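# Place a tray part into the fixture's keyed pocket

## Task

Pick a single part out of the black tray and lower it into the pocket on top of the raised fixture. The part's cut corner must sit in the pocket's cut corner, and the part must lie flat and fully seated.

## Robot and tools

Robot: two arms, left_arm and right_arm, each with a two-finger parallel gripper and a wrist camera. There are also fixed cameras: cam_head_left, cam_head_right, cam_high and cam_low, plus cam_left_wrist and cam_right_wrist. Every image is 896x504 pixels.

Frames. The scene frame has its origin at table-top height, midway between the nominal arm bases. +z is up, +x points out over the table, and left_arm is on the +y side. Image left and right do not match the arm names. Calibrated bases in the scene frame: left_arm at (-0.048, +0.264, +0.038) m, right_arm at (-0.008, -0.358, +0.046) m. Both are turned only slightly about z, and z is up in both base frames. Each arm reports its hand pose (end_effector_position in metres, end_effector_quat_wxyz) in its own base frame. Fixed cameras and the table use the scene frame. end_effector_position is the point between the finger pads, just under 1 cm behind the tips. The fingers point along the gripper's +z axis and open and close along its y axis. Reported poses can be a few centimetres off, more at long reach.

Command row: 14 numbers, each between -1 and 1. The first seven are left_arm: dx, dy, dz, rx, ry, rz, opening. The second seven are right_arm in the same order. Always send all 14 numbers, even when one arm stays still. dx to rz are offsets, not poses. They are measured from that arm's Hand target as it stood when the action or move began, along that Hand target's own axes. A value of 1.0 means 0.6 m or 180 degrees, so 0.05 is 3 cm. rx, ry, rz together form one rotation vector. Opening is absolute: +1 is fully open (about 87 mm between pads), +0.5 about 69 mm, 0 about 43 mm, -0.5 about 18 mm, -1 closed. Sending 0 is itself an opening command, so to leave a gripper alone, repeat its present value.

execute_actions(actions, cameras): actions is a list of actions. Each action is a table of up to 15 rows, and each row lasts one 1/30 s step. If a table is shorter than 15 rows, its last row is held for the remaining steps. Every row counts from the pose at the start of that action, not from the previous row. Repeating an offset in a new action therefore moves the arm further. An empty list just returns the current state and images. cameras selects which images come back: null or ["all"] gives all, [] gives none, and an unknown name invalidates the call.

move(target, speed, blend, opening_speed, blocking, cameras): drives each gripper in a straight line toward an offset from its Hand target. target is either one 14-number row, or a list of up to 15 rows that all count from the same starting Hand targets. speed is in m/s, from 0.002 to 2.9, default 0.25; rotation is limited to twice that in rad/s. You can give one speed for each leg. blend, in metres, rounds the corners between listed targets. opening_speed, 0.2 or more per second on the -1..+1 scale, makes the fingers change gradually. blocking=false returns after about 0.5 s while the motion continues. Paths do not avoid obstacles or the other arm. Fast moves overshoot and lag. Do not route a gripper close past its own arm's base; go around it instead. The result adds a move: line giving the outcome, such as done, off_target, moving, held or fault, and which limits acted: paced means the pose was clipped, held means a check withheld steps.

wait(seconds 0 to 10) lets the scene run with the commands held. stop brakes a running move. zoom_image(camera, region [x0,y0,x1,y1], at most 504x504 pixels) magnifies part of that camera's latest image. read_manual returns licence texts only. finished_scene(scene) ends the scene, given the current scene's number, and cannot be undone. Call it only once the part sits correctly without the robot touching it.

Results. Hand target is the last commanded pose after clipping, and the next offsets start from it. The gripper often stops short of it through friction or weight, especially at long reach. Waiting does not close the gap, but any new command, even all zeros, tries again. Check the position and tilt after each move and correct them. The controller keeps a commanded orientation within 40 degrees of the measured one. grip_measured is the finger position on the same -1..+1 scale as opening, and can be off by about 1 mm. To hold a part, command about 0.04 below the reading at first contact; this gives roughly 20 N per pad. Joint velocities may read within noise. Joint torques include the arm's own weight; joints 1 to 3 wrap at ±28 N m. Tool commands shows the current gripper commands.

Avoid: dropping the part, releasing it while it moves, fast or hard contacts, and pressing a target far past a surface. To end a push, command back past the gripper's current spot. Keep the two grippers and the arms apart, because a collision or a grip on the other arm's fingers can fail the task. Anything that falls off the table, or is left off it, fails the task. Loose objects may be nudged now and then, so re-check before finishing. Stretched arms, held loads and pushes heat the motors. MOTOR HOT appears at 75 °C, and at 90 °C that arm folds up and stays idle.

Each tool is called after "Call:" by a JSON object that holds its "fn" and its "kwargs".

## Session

Call:
{"fn": "execute_actions", "kwargs": {"actions": []}}

Scene clock: 0.00 s.
left_arm: end_effector_position=(+0.3867, +0.0514, +0.0564) grip_measured=+1.000 end_effector_quat_wxyz=(+0.581, -0.096, +0.803, +0.091) | right_arm: end_effector_position=(+0.4015, +0.0053, +0.0605) grip_measured=+0.986 end_effector_quat_wxyz=(+0.586, +0.007, +0.810, -0.025)
Joint positions: left_arm=[0.035 1.572 0.39 0.859 -0.227 -0.04 1] | right_arm=[0.059 1.586 0.433 0.835 0.105 0.001 0.993]
Joint velocities: within noise
Joint torques (N m): no reading
Motor temperatures (°C): left_arm=[18 27 21 20 18 18 18] | right_arm=[20 20 26 26 20 19 17]
Heat: left arm: 27 °C; right arm: 26 °C.
Hand target: left_arm +0.3912, +0.0516, +0.0651; +0.592, -0.097, +0.795, +0.090 | right_arm +0.4051, +0.0055, +0.0676; +0.594, +0.008, +0.804, -0.024
Tool commands: left_gripper/opening=+1.0 right_gripper/opening=+1.0

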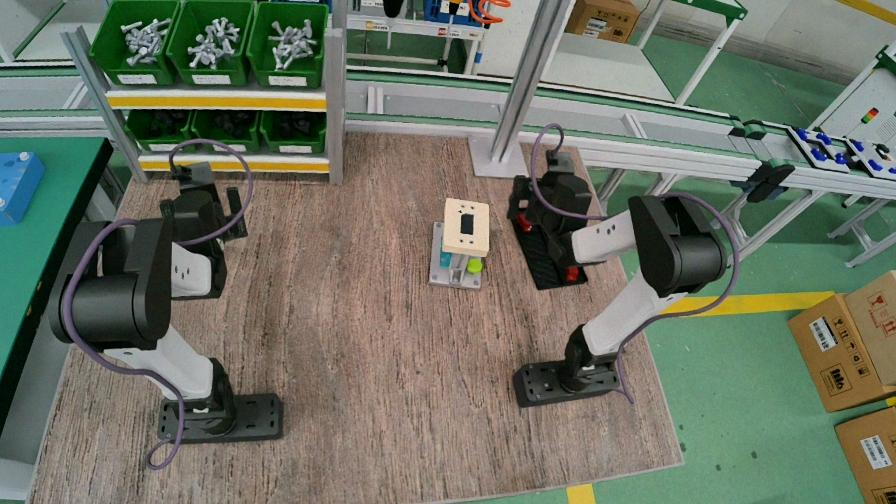

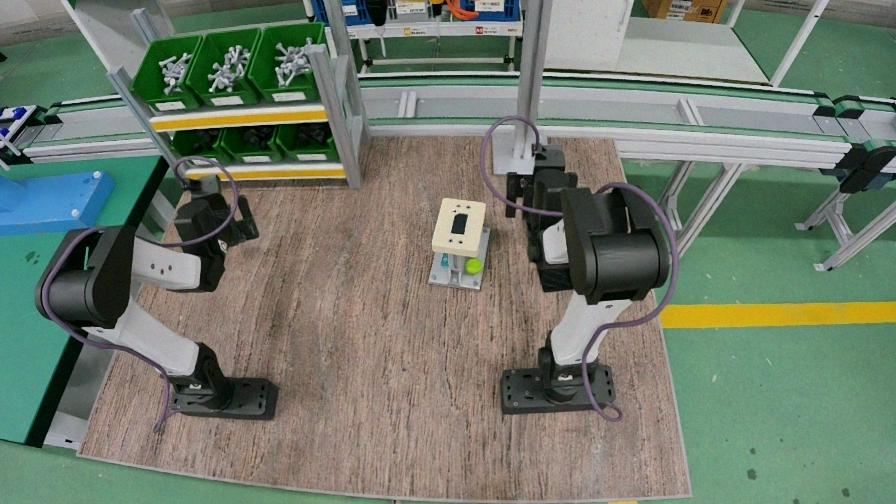

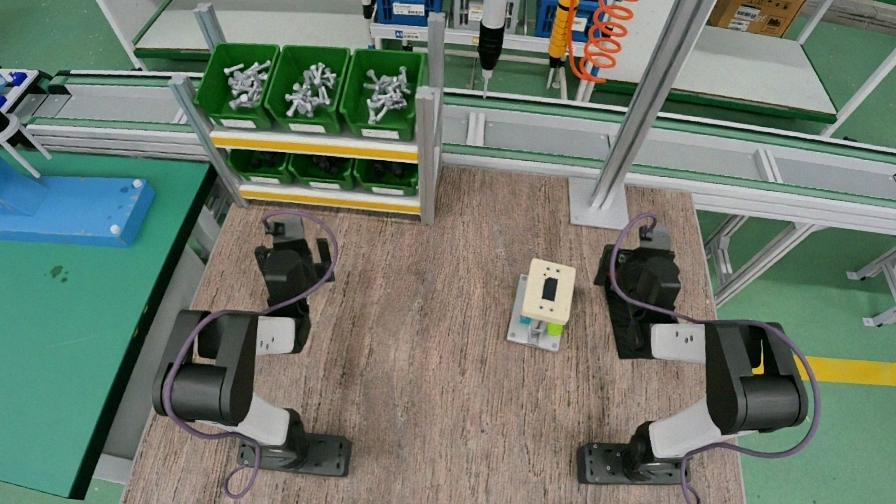

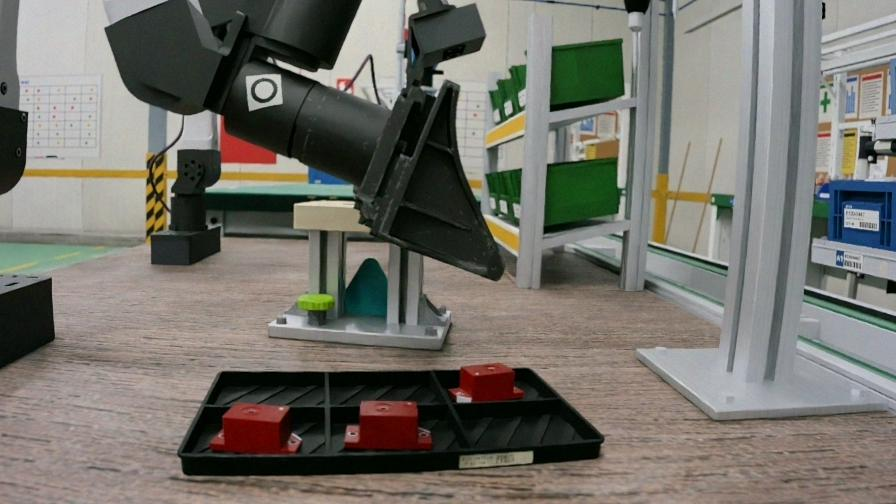

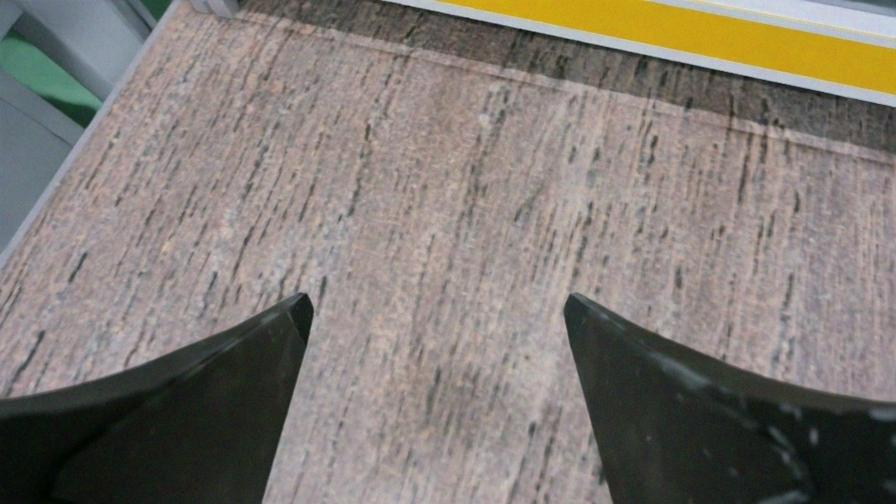

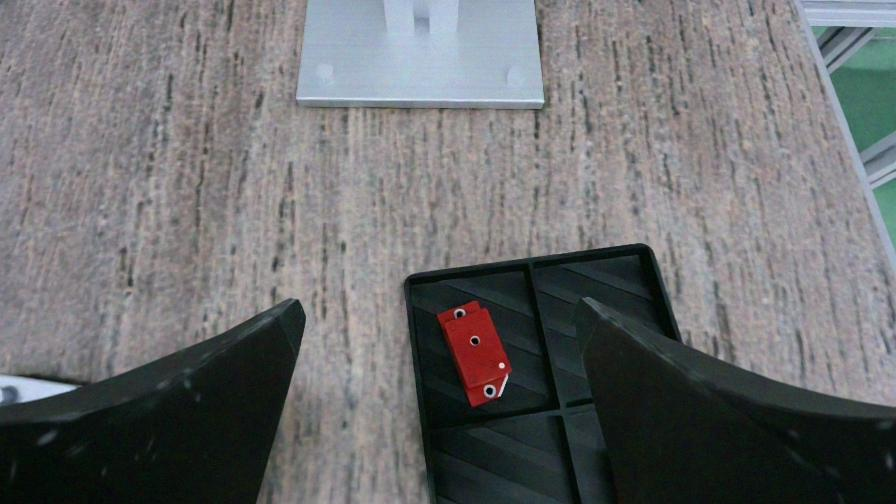

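Call:
{"fn": "move", "kwargs": {"target": [0,0,0,0,0,0,1,-0.15,0,-0.24,0,0,0,1], "speed": 0.3}}

Call:
{"fn": "zoom_image", "kwargs": {"camera": "cam_right_wrist", "region": [430, 140, 730, 440]}}

Call:
{"fn": "zoom_image", "kwargs": {"camera": "cam_low", "region": [170, 350, 620, 490]}}

Scene clock: 6.90 s.
left_arm: end_effector_position=(+0.3867, +0.0514, +0.0564) grip_measured=+1.000 end_effector_quat_wxyz=(+0.581, -0.096, +0.803, +0.091) | right_arm: end_effector_position=(+0.2902, +0.0124, +0.1792) grip_measured=+0.986 end_effector_quat_wxyz=(+0.581, +0.002, +0.814, -0.028)
Joint positions: left_arm=[0.035 1.572 0.39 0.859 -0.227 -0.04 1] | right_arm=[0.159 0.7 0.524 -0.161 0.199 0.024 0.993]
Joint torques (N m): left_arm=[-0.31 -6.45 6.35 1.99 0.04 0.01] | right_arm=[0.7 -0.34 9.5 1.79 0.06 0.05]
Heat: left arm: 27 °C; right arm: 27 °C.
Hand target: left_arm +0.3912, +0.0516, +0.0651; +0.592, -0.097, +0.795, +0.090 | right_arm +0.2939, +0.0141, +0.1957; +0.595, +0.008, +0.804, -0.024
Off the commanded pose: left_arm 0.010 m, 2 deg | right_arm 0.017 m, 2 deg.
move: off_target (right_arm)

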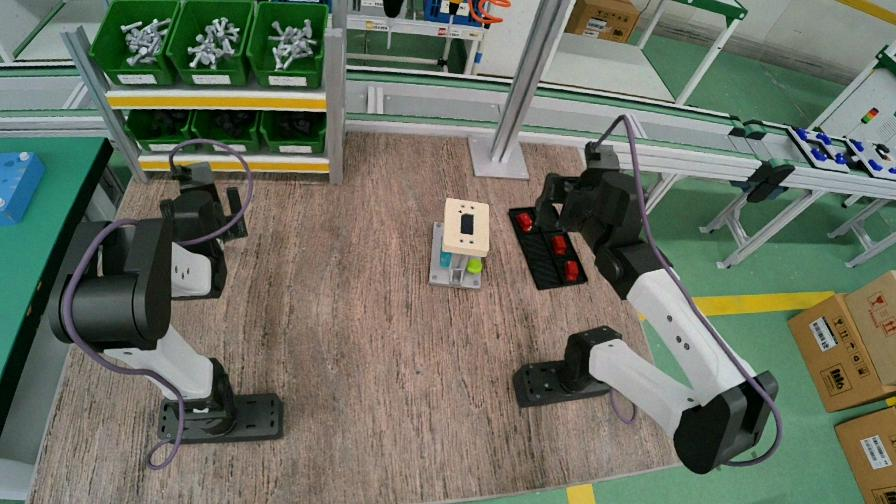

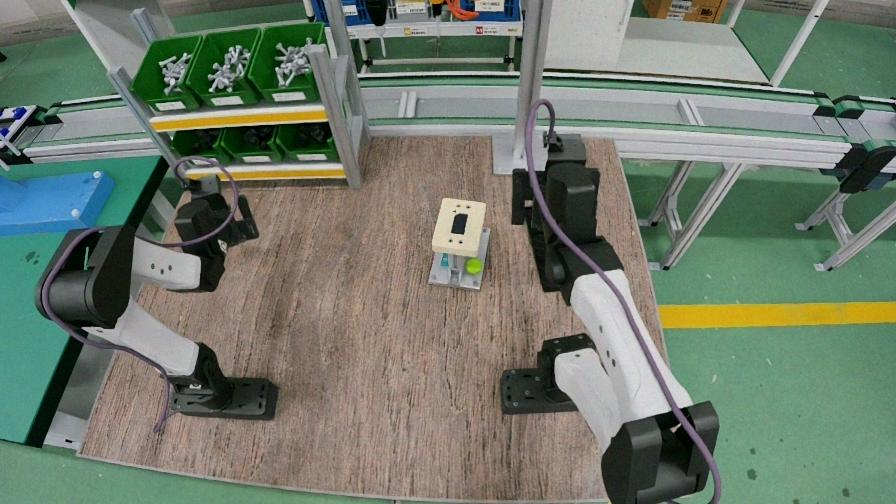

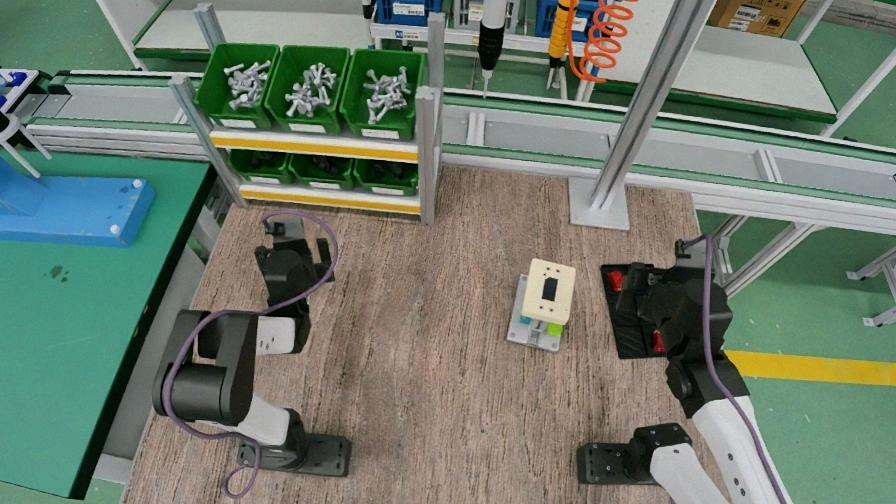

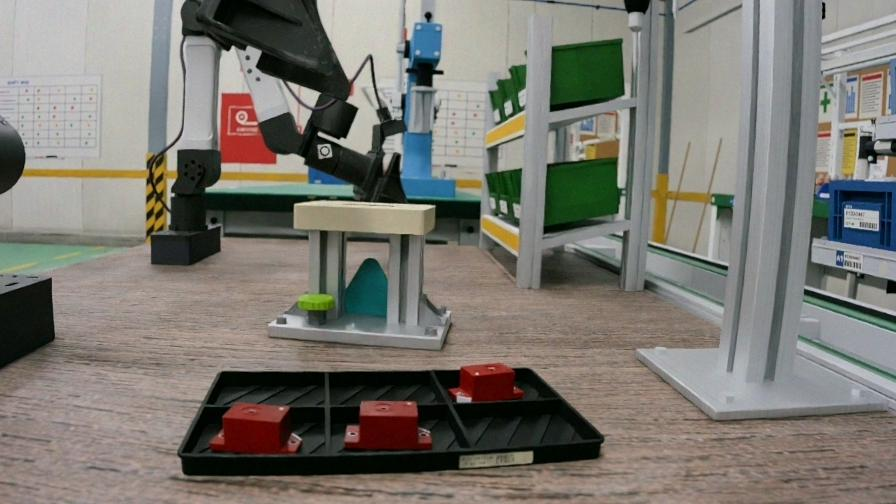

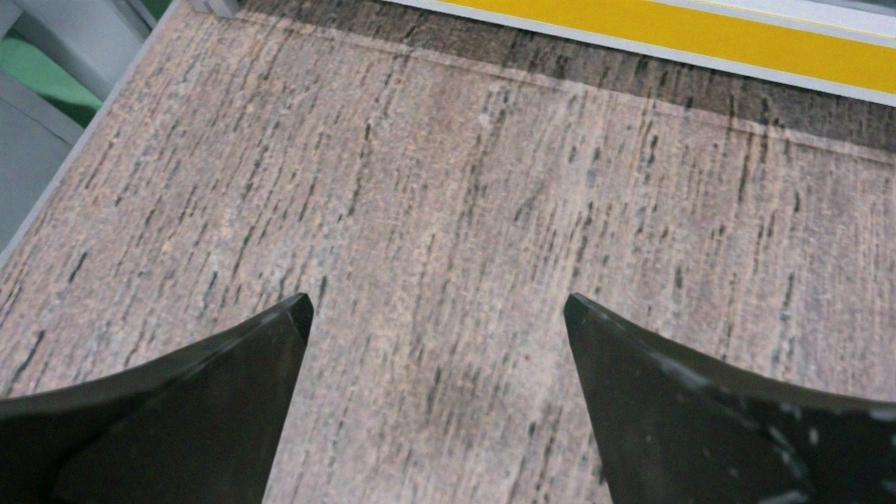

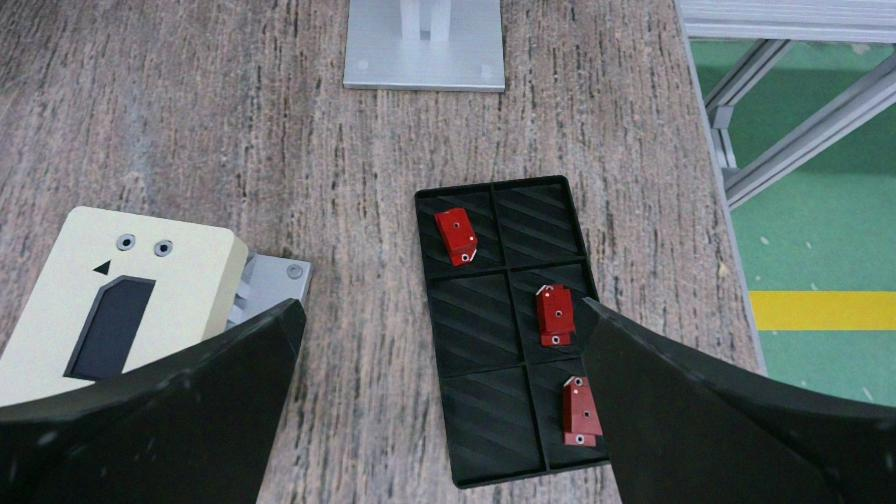

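Scaled by 1.680 from the camera's 896x504 image, which has a finer 1280x720 frame.

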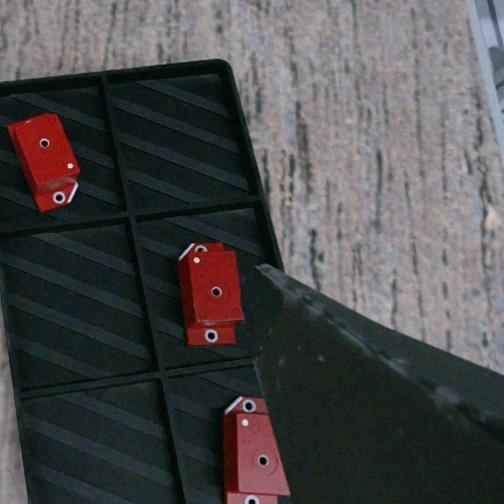

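Scaled by 1.120 from the camera's 896x504 image, which has a finer 1280x720 frame.

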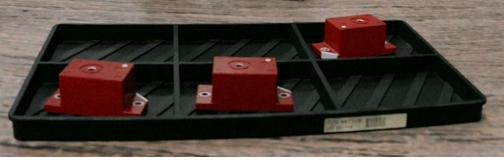

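Call:
{"fn": "move", "kwargs": {"target": [0,0,0,0,0,0,1,0.2417,-0.159,0.16,-0.0199,0.4054,-0.0102,-0.1], "speed": 0.3, "cameras": ["cam_low","cam_right_wrist"]}}

Call:
{"fn": "zoom_image", "kwargs": {"camera": "cam_right_wrist", "region": [340, 100, 560, 350]}}

Scene clock: 40.40 s.
left_arm: end_effector_position=(+0.3867, +0.0514, +0.0564) grip_measured=+1.000 end_effector_quat_wxyz=(+0.581, -0.096, +0.803, +0.091) | right_arm: end_effector_position=(+0.3329, -0.0833, +0.0262) grip_measured=-0.100 end_effector_quat_wxyz=(-0.009, -0.009, +1.000, +0.005)
Joint positions: left_arm=[0.035 1.572 0.39 0.859 -0.227 -0.04 1] | right_arm=[-0.22 2.069 1.546 -1.067 -0.007 -0.238 0.45]
Joint torques (N m): left_arm=[-0.32 -6.42 6.34 1.99 0.04 0.01] | right_arm=[-0.53 -9.05 7.62 0.15 0.01 -0.08]
Motor temperatures (°C): left_arm=[18 29 23 26 18 18 18] | right_arm=[20 21 31 30 20 19 17]
Heat: left arm: 29 °C; right arm: 31 °C.
Hand target: left_arm +0.3912, +0.0516, +0.0651; +0.592, -0.097, +0.795, +0.090 | right_arm +0.3393, -0.0884, +0.0320; +0.000, -0.009, +1.000, +0.000
Off the commanded pose: left_arm 0.010 m, 2 deg | right_arm 0.010 m, 1 deg.
move: done
Images, in order (width x height): cam_low 896x504, cam_right_wrist 896x504.

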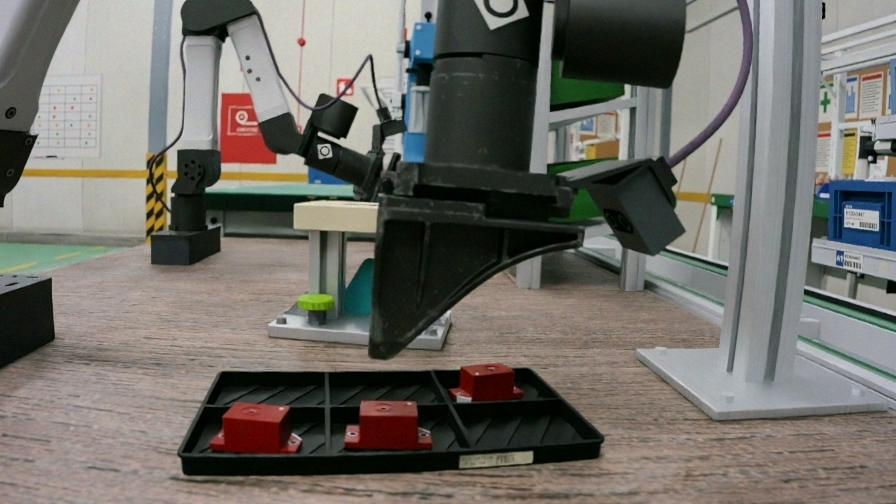

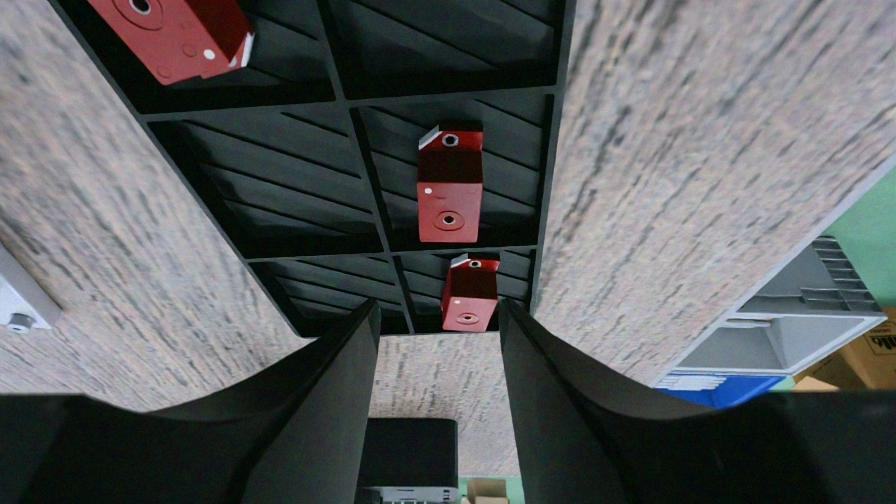

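Scaled by 2.016 from the camera's 896x504 image, which has a finer 1280x720 frame.

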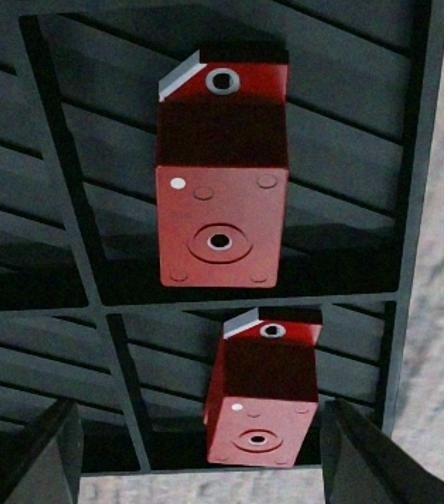

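Call:
{"fn": "move", "kwargs": {"target": [0,0,0,0,0,0,1,-0.0017,-0.0043,0.0683,0.0031,-0.0057,0,-0.22], "speed": 0.15, "cameras": ["cam_low","cam_right_wrist"]}}

Call:
{"fn": "zoom_image", "kwargs": {"camera": "cam_right_wrist", "region": [330, 180, 550, 380]}}

Scene clock: 61.43 s.
left_arm: end_effector_position=(+0.3867, +0.0514, +0.0564) grip_measured=+1.000 end_effector_quat_wxyz=(+0.581, -0.096, +0.803, +0.091) | right_arm: end_effector_position=(+0.3407, -0.0871, -0.0073) grip_measured=-0.220 end_effector_quat_wxyz=(+0.008, -0.009, +1.000, -0.001)
Joint positions: left_arm=[0.035 1.572 0.39 0.859 -0.227 -0.04 1] | right_arm=[-0.223 2.11 1.473 -0.919 -0.001 -0.241 0.39]
Joint torques (N m): left_arm=[-0.31 -6.43 6.34 1.99 0.04 0] | right_arm=[-0.61 -9.31 4.74 0.41 0 -0.09]
Heat: left arm: 29 °C; right arm: 31 °C.
Hand target: left_arm +0.3912, +0.0516, +0.0651; +0.592, -0.097, +0.795, +0.090 | right_arm +0.3403, -0.0909, -0.0090; +0.009, -0.008, +1.000, -0.005
Off the commanded pose: left_arm 0.010 m, 2 deg | right_arm 0.004 m, 1 deg.
move: done
Images, in order (width x height): cam_low 896x504, cam_right_wrist 896x504.

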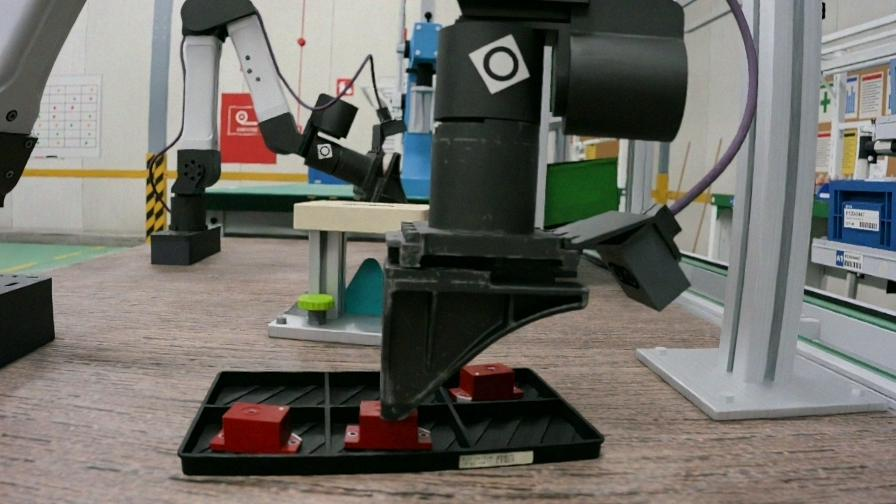

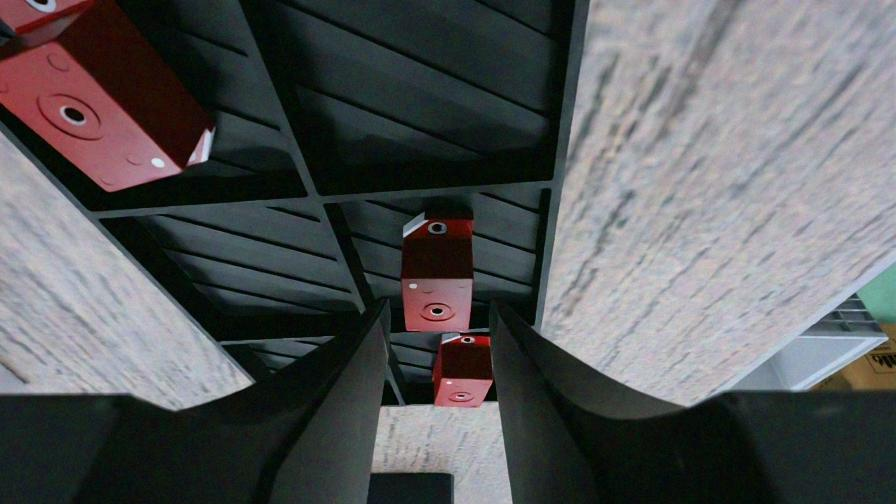

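Scaled by 2.291 from the camera's 896x504 image, which has a finer 1280x720 frame.

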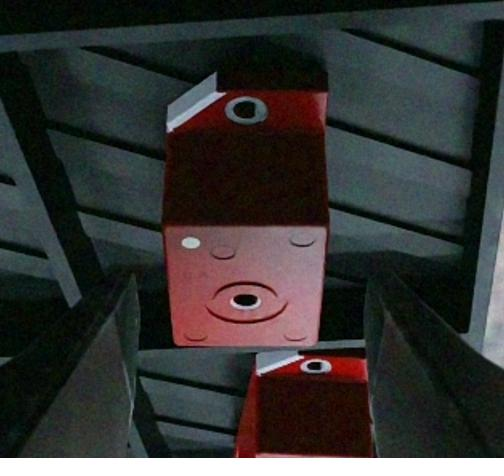

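Call:
{"fn": "zoom_image", "kwargs": {"camera": "cam_low", "region": [320, 360, 460, 460]}}

Scaled by 3.600 from the camera's 896x504 image, which has a finer 1280x720 frame.

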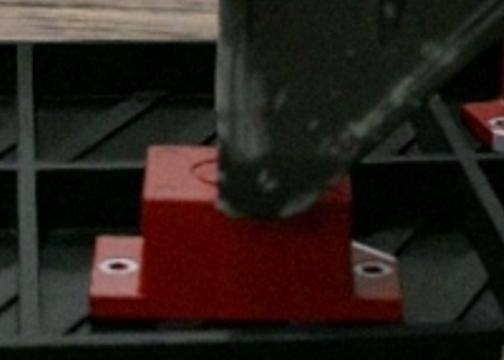

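Call:
{"fn": "move", "kwargs": {"target": [0,0,0,0,0,0,1,0.01,0,0.025,0,0.004,0,-0.22], "speed": 0.12, "cameras": ["cam_low","cam_right_wrist"]}}

Call:
{"fn": "zoom_image", "kwargs": {"camera": "cam_right_wrist", "region": [330, 180, 550, 380]}}

Call:
{"fn": "zoom_image", "kwargs": {"camera": "cam_low", "region": [320, 360, 460, 460]}}

Scene clock: 100.40 s.
left_arm: end_effector_position=(+0.3867, +0.0514, +0.0564) grip_measured=+1.000 end_effector_quat_wxyz=(+0.581, -0.096, +0.803, +0.091) | right_arm: end_effector_position=(+0.3360, -0.0876, -0.0209) grip_measured=-0.220 end_effector_quat_wxyz=(+0.004, -0.009, +1.000, -0.002)
Joint positions: left_arm=[0.035 1.572 0.39 0.859 -0.227 -0.04 1] | right_arm=[-0.225 2.122 1.433 -0.874 0.002 -0.244 0.39]
Joint torques (N m): left_arm=[-0.31 -6.42 6.34 1.99 0.04 0.01] | right_arm=[-0.61 -8.95 4.49 0.39 0 -0.09]
Motor temperatures (°C): left_arm=[18 29 24 29 18 18 18] | right_arm=[20 26 29 27 20 19 17]
Heat: left arm: 29 °C; right arm: 29 °C.
Hand target: left_arm +0.3912, +0.0516, +0.0651; +0.592, -0.097, +0.795, +0.090 | right_arm +0.3345, -0.0912, -0.0241; +0.002, -0.008, +1.000, -0.005
Off the commanded pose: left_arm 0.010 m, 2 deg | right_arm 0.005 m, 0 deg.
move: done
Images, in order (width x height): cam_low 896x504, cam_right_wrist 896x504.

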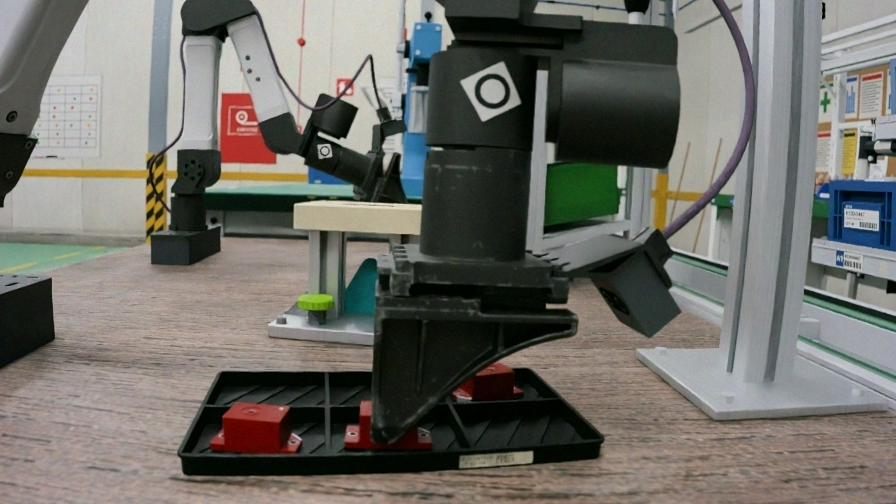

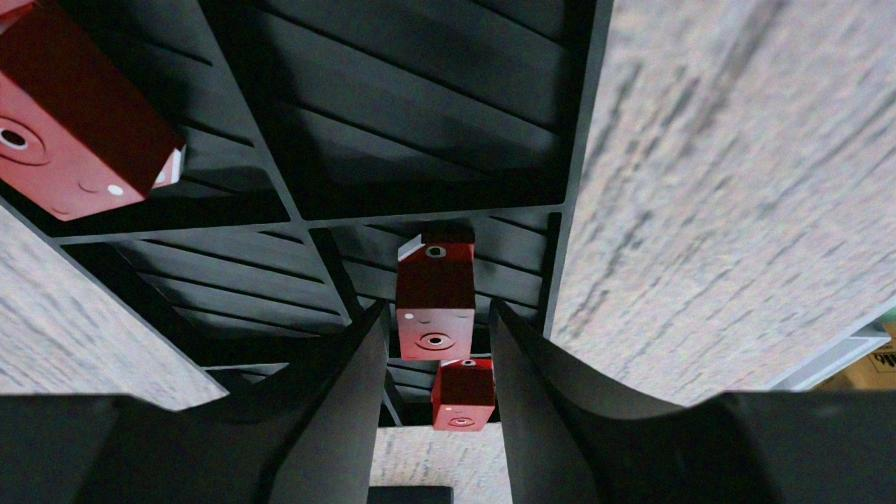

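Scaled by 2.291 from the camera's 896x504 image, which has a finer 1280x720 frame.

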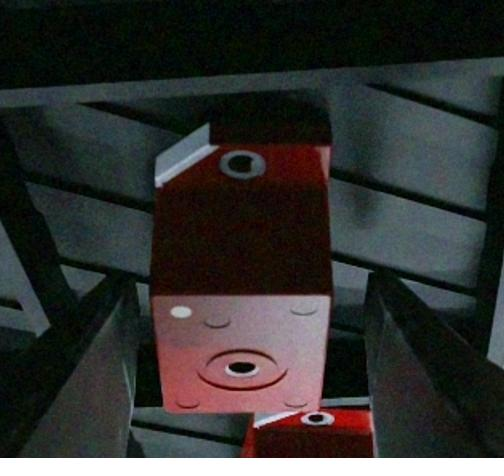

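Scaled by 3.600 from the camera's 896x504 image, which has a finer 1280x720 frame.

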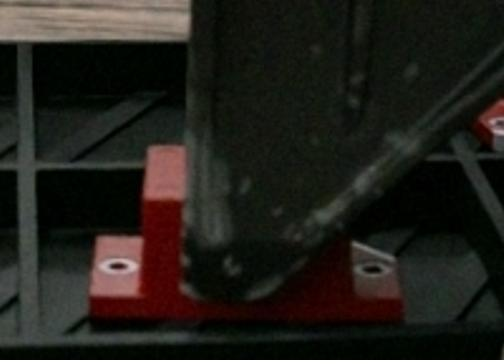

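Call:
{"fn": "move", "kwargs": {"target": [0,0,0,0,0,0,1,0,0,0,0,0,0,-0.5], "speed": 0.1, "opening_speed": 0.25, "cameras": ["cam_low","cam_right_wrist"]}}

Call:
{"fn": "zoom_image", "kwargs": {"camera": "cam_right_wrist", "region": [330, 180, 550, 380]}}

Call:
{"fn": "zoom_image", "kwargs": {"camera": "cam_low", "region": [320, 360, 460, 460]}}

Scene clock: 111.97 s.
left_arm: end_effector_position=(+0.3867, +0.0514, +0.0564) grip_measured=+1.000 end_effector_quat_wxyz=(+0.581, -0.096, +0.803, +0.091) | right_arm: end_effector_position=(+0.3362, -0.0877, -0.0210) grip_measured=-0.427 end_effector_quat_wxyz=(+0.004, -0.009, +1.000, -0.002)
Joint positions: left_arm=[0.035 1.572 0.39 0.859 -0.227 -0.04 1] | right_arm=[-0.225 2.122 1.433 -0.873 0.002 -0.244 0.286]
Joint torques (N m): left_arm=[-0.31 -6.43 6.32 1.99 0.04 0.01] | right_arm=[-0.61 -8.95 4.49 0.4 0 -0.08]
Heat: left arm: 30 °C; right arm: 29 °C.
Hand target: left_arm +0.3912, +0.0516, +0.0651; +0.592, -0.097, +0.795, +0.090 | right_arm +0.3345, -0.0912, -0.0241; +0.002, -0.008, +1.000, -0.005
Off the commanded pose: left_arm 0.010 m, 2 deg | right_arm 0.005 m, 0 deg.
move: done
Images, in order (width x height): cam_low 896x504, cam_right_wrist 896x504.

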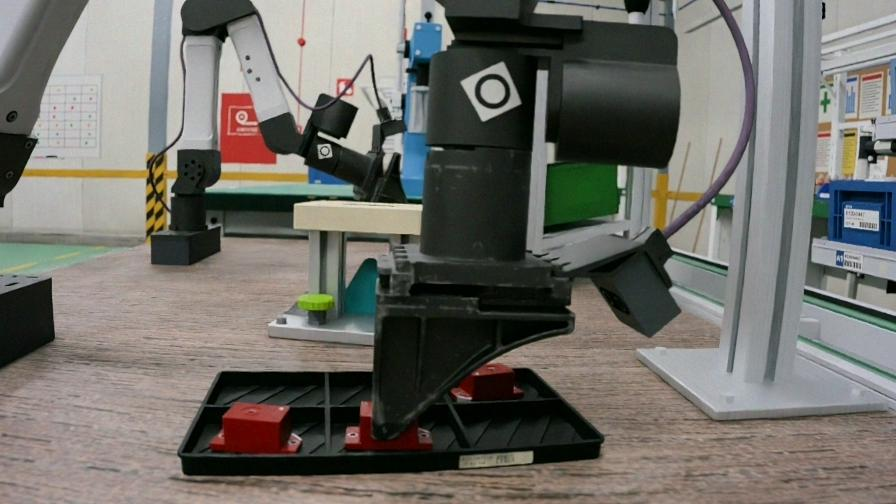

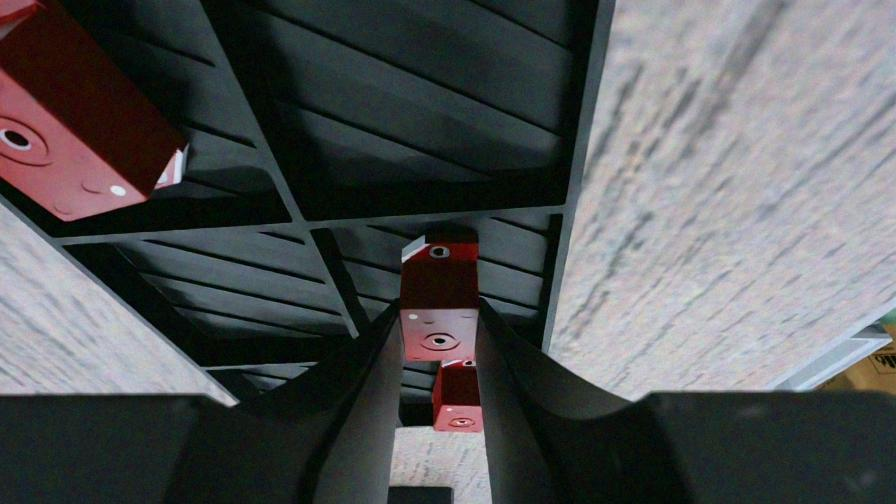

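Scaled by 2.291 from the camera's 896x504 image, which has a finer 1280x720 frame.

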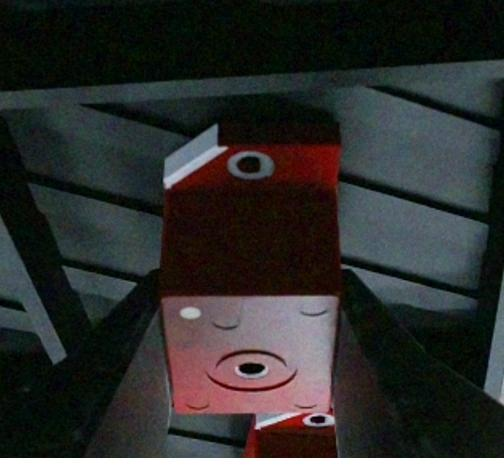

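Scaled by 3.600 from the camera's 896x504 image, which has a finer 1280x720 frame.

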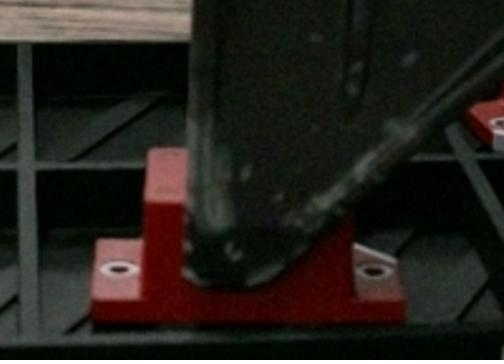

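Call:
{"fn": "move", "kwargs": {"target": [[0,0,0,0,0,0,1,0,0,-0.2,0,0,0,-0.5],[0,0,0,0,0,0,1,0.0172,0.4747,-0.265,0,0,0.0278,-0.5]], "speed": [0.15,0.25], "blend": [0.04,0], "cameras": ["cam_low","cam_right_wrist","cam_head_right"]}}

Call:
{"fn": "zoom_image", "kwargs": {"camera": "cam_right_wrist", "region": [340, 100, 560, 350]}}

Call:
{"fn": "zoom_image", "kwargs": {"camera": "cam_low", "region": [280, 130, 460, 260]}}

Scene clock: 140.30 s.
left_arm: end_effector_position=(+0.3867, +0.0514, +0.0564) grip_measured=+1.000 end_effector_quat_wxyz=(+0.581, -0.096, +0.803, +0.091) | right_arm: end_effector_position=(+0.3137, +0.1954, +0.1252) grip_measured=-0.427 end_effector_quat_wxyz=(-0.005, +0.027, +1.000, -0.007)
Joint positions: left_arm=[0.035 1.572 0.39 0.859 -0.227 -0.04 1] | right_arm=[0.501 2.125 2.029 -1.492 0.007 0.556 0.286]
Joint torques (N m): left_arm=[-0.31 -6.42 6.34 1.99 0.04 0.01] | right_arm=[-0.59 -9.47 8.02 0.08 0.02 0.05]
Heat: left arm: 30 °C; right arm: 29 °C.
Hand target: left_arm +0.3912, +0.0516, +0.0651; +0.592, -0.097, +0.795, +0.090 | right_arm +0.3186, +0.1952, +0.1318; +0.003, +0.035, +0.999, -0.005
Off the commanded pose: left_arm 0.010 m, 2 deg | right_arm 0.008 m, 1 deg.
move: done
Images, in order (width x height): cam_head_right 896x504, cam_low 896x504, cam_right_wrist 896x504.

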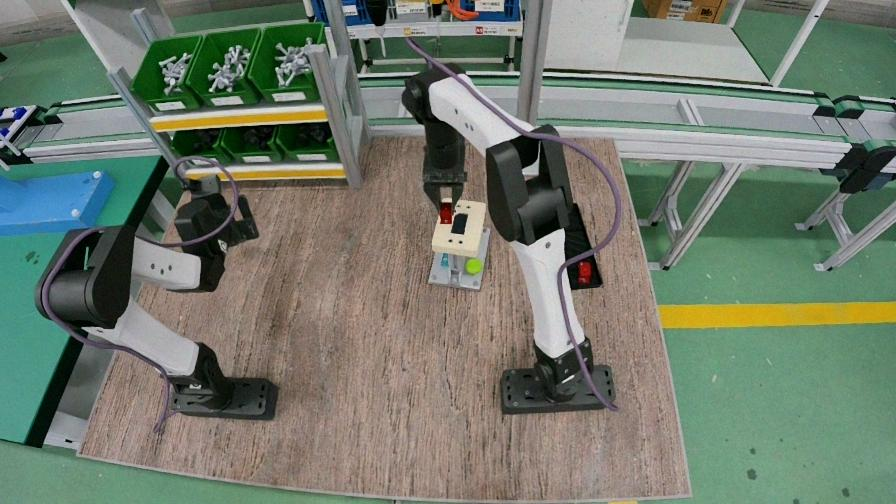

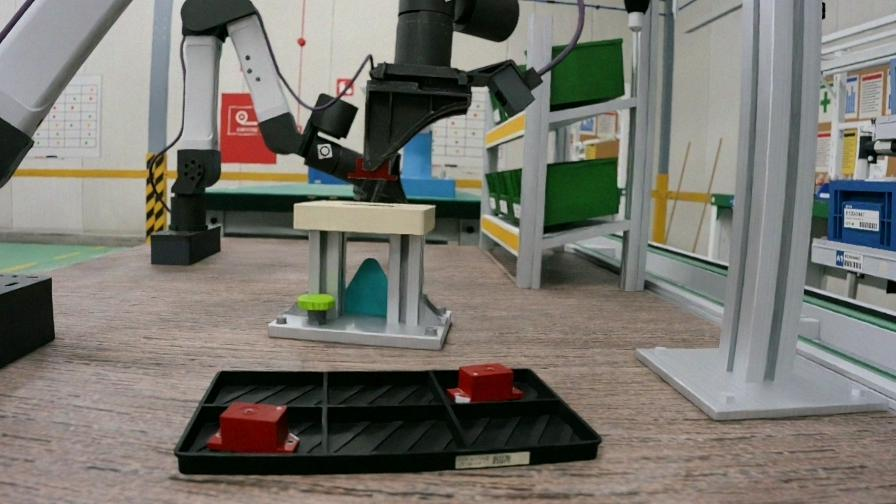

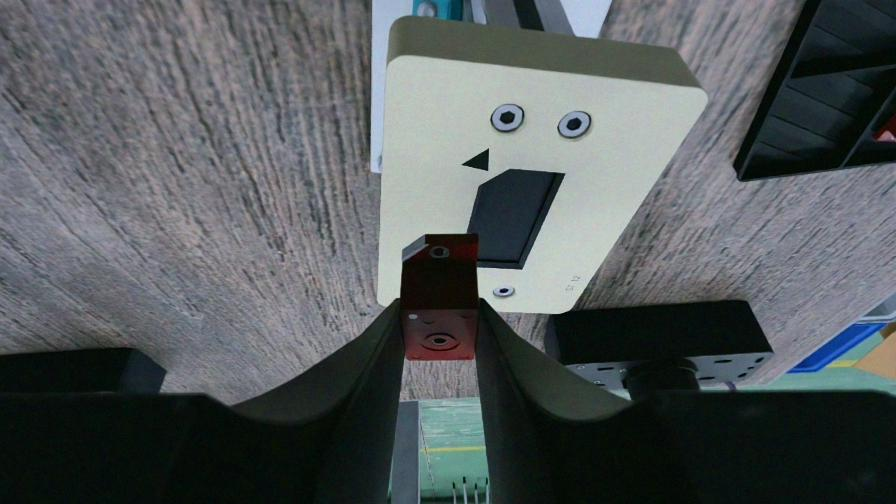

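Scaled by 2.016 from the camera's 896x504 image, which has a finer 1280x720 frame.

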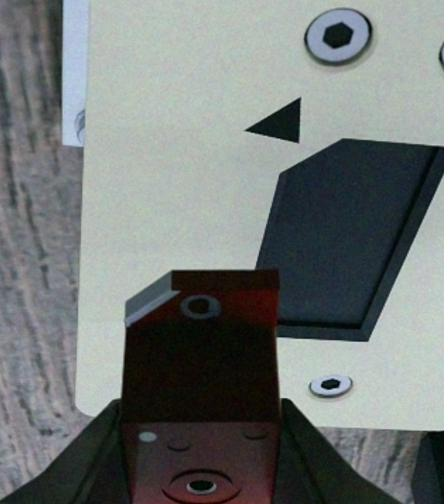

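Scaled by 2.800 from the camera's 896x504 image, which has a finer 1280x720 frame.

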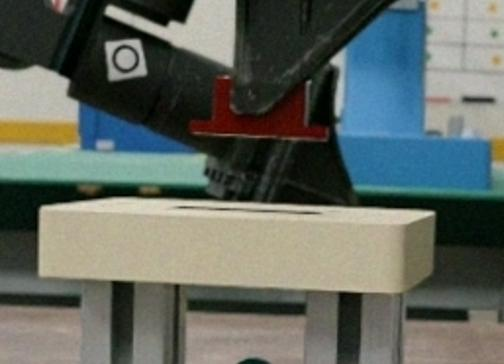

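Call:
{"fn": "move", "kwargs": {"target": [0,0,0,0,0,0,1,0.0013,-0.0437,0.023,-0.0032,-0.004,0.04,-0.5], "speed": 0.15, "cameras": ["cam_low","cam_right_wrist"]}}

Call:
{"fn": "zoom_image", "kwargs": {"camera": "cam_right_wrist", "region": [340, 120, 540, 320]}}

Call:
{"fn": "zoom_image", "kwargs": {"camera": "cam_low", "region": [280, 130, 460, 260]}}

Scene clock: 171.37 s.
left_arm: end_effector_position=(+0.3867, +0.0514, +0.0564) grip_measured=+1.000 end_effector_quat_wxyz=(+0.581, -0.096, +0.803, +0.091) | right_arm: end_effector_position=(+0.3164, +0.1696, +0.1081) grip_measured=-0.427 end_effector_quat_wxyz=(-0.005, +0.092, +0.996, -0.008)
Joint positions: left_arm=[0.035 1.572 0.39 0.859 -0.227 -0.04 1] | right_arm=[0.429 2.061 1.864 -1.39 0.008 0.614 0.286]
Joint torques (N m): left_arm=[-0.31 -6.42 6.34 2 0.04 0.01] | right_arm=[-0.12 -12.63 4.75 0.27 0.01 0.06]
Heat: left arm: 31 °C; right arm: 31 °C.
Hand target: left_arm +0.3912, +0.0516, +0.0651; +0.592, -0.097, +0.795, +0.090 | right_arm +0.3160, +0.1689, +0.1182; +0.009, +0.098, +0.995, +0.000
Off the commanded pose: left_arm 0.010 m, 2 deg | right_arm 0.010 m, 2 deg.
move: done
Images, in order (width x height): cam_low 896x504, cam_right_wrist 896x504.

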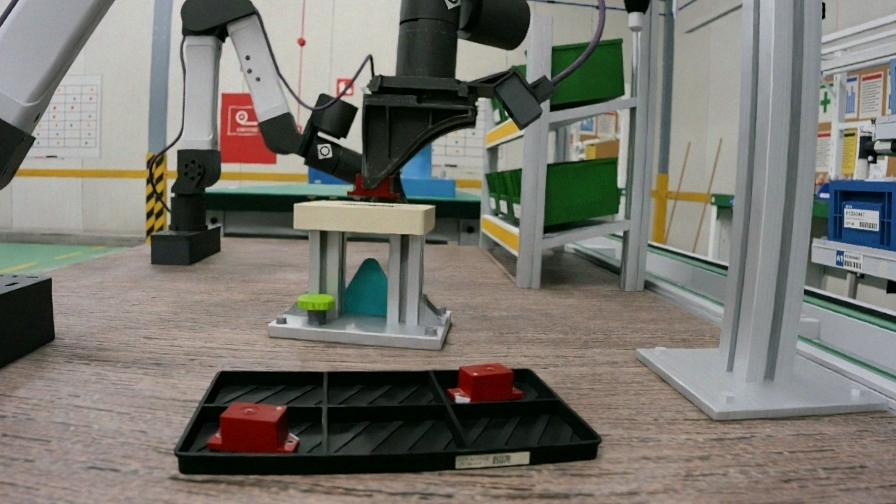

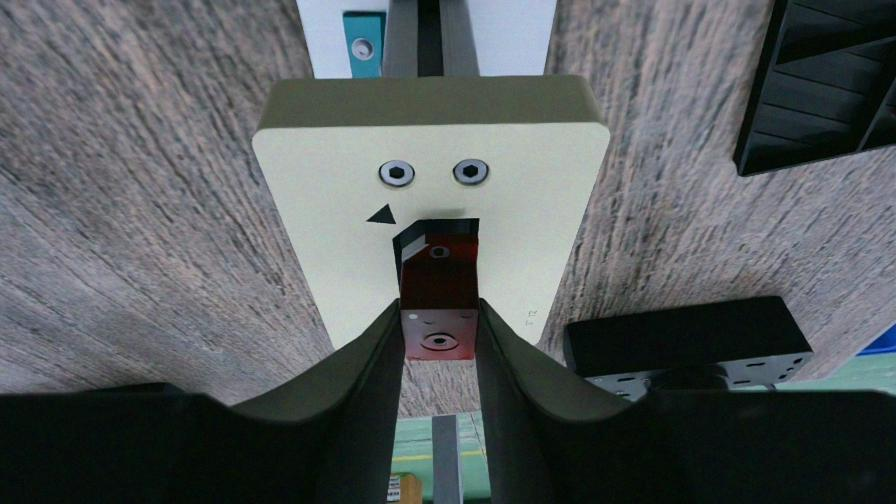

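Scaled by 2.520 from the camera's 896x504 image, which has a finer 1280x720 frame.

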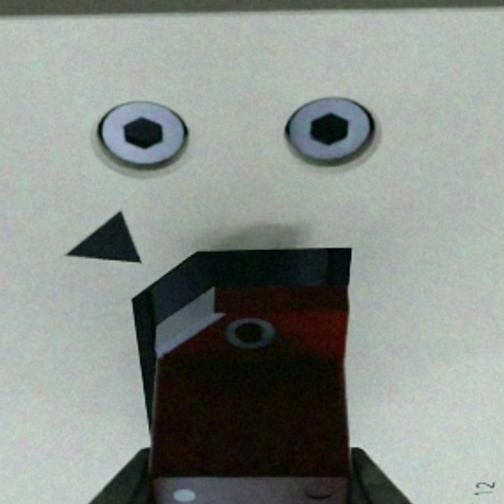

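Scaled by 2.800 from the camera's 896x504 image, which has a finer 1280x720 frame.

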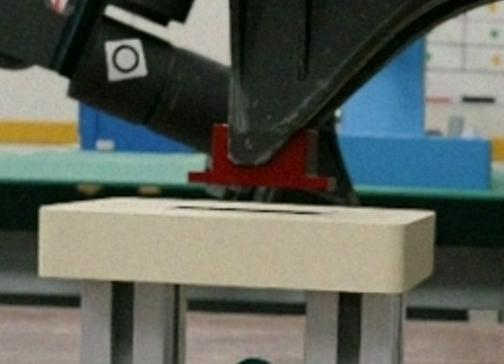

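Call:
{"fn": "zoom_image", "kwargs": {"camera": "cam_low", "region": [335, 175, 415, 215]}}

Call:
{"fn": "zoom_image", "kwargs": {"camera": "cam_high", "region": [520, 250, 590, 330]}}

Scaled by 6.300 from the camera's 896x504 image, which has a finer 1280x720 frame.

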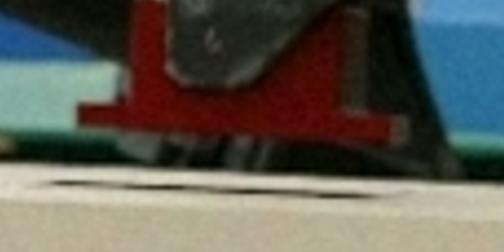

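This scene's latest camera images include none from cam_high. They are from: cam_low, cam_right_wrist. cam_high's image comes with the result of a call that names it in "cameras".


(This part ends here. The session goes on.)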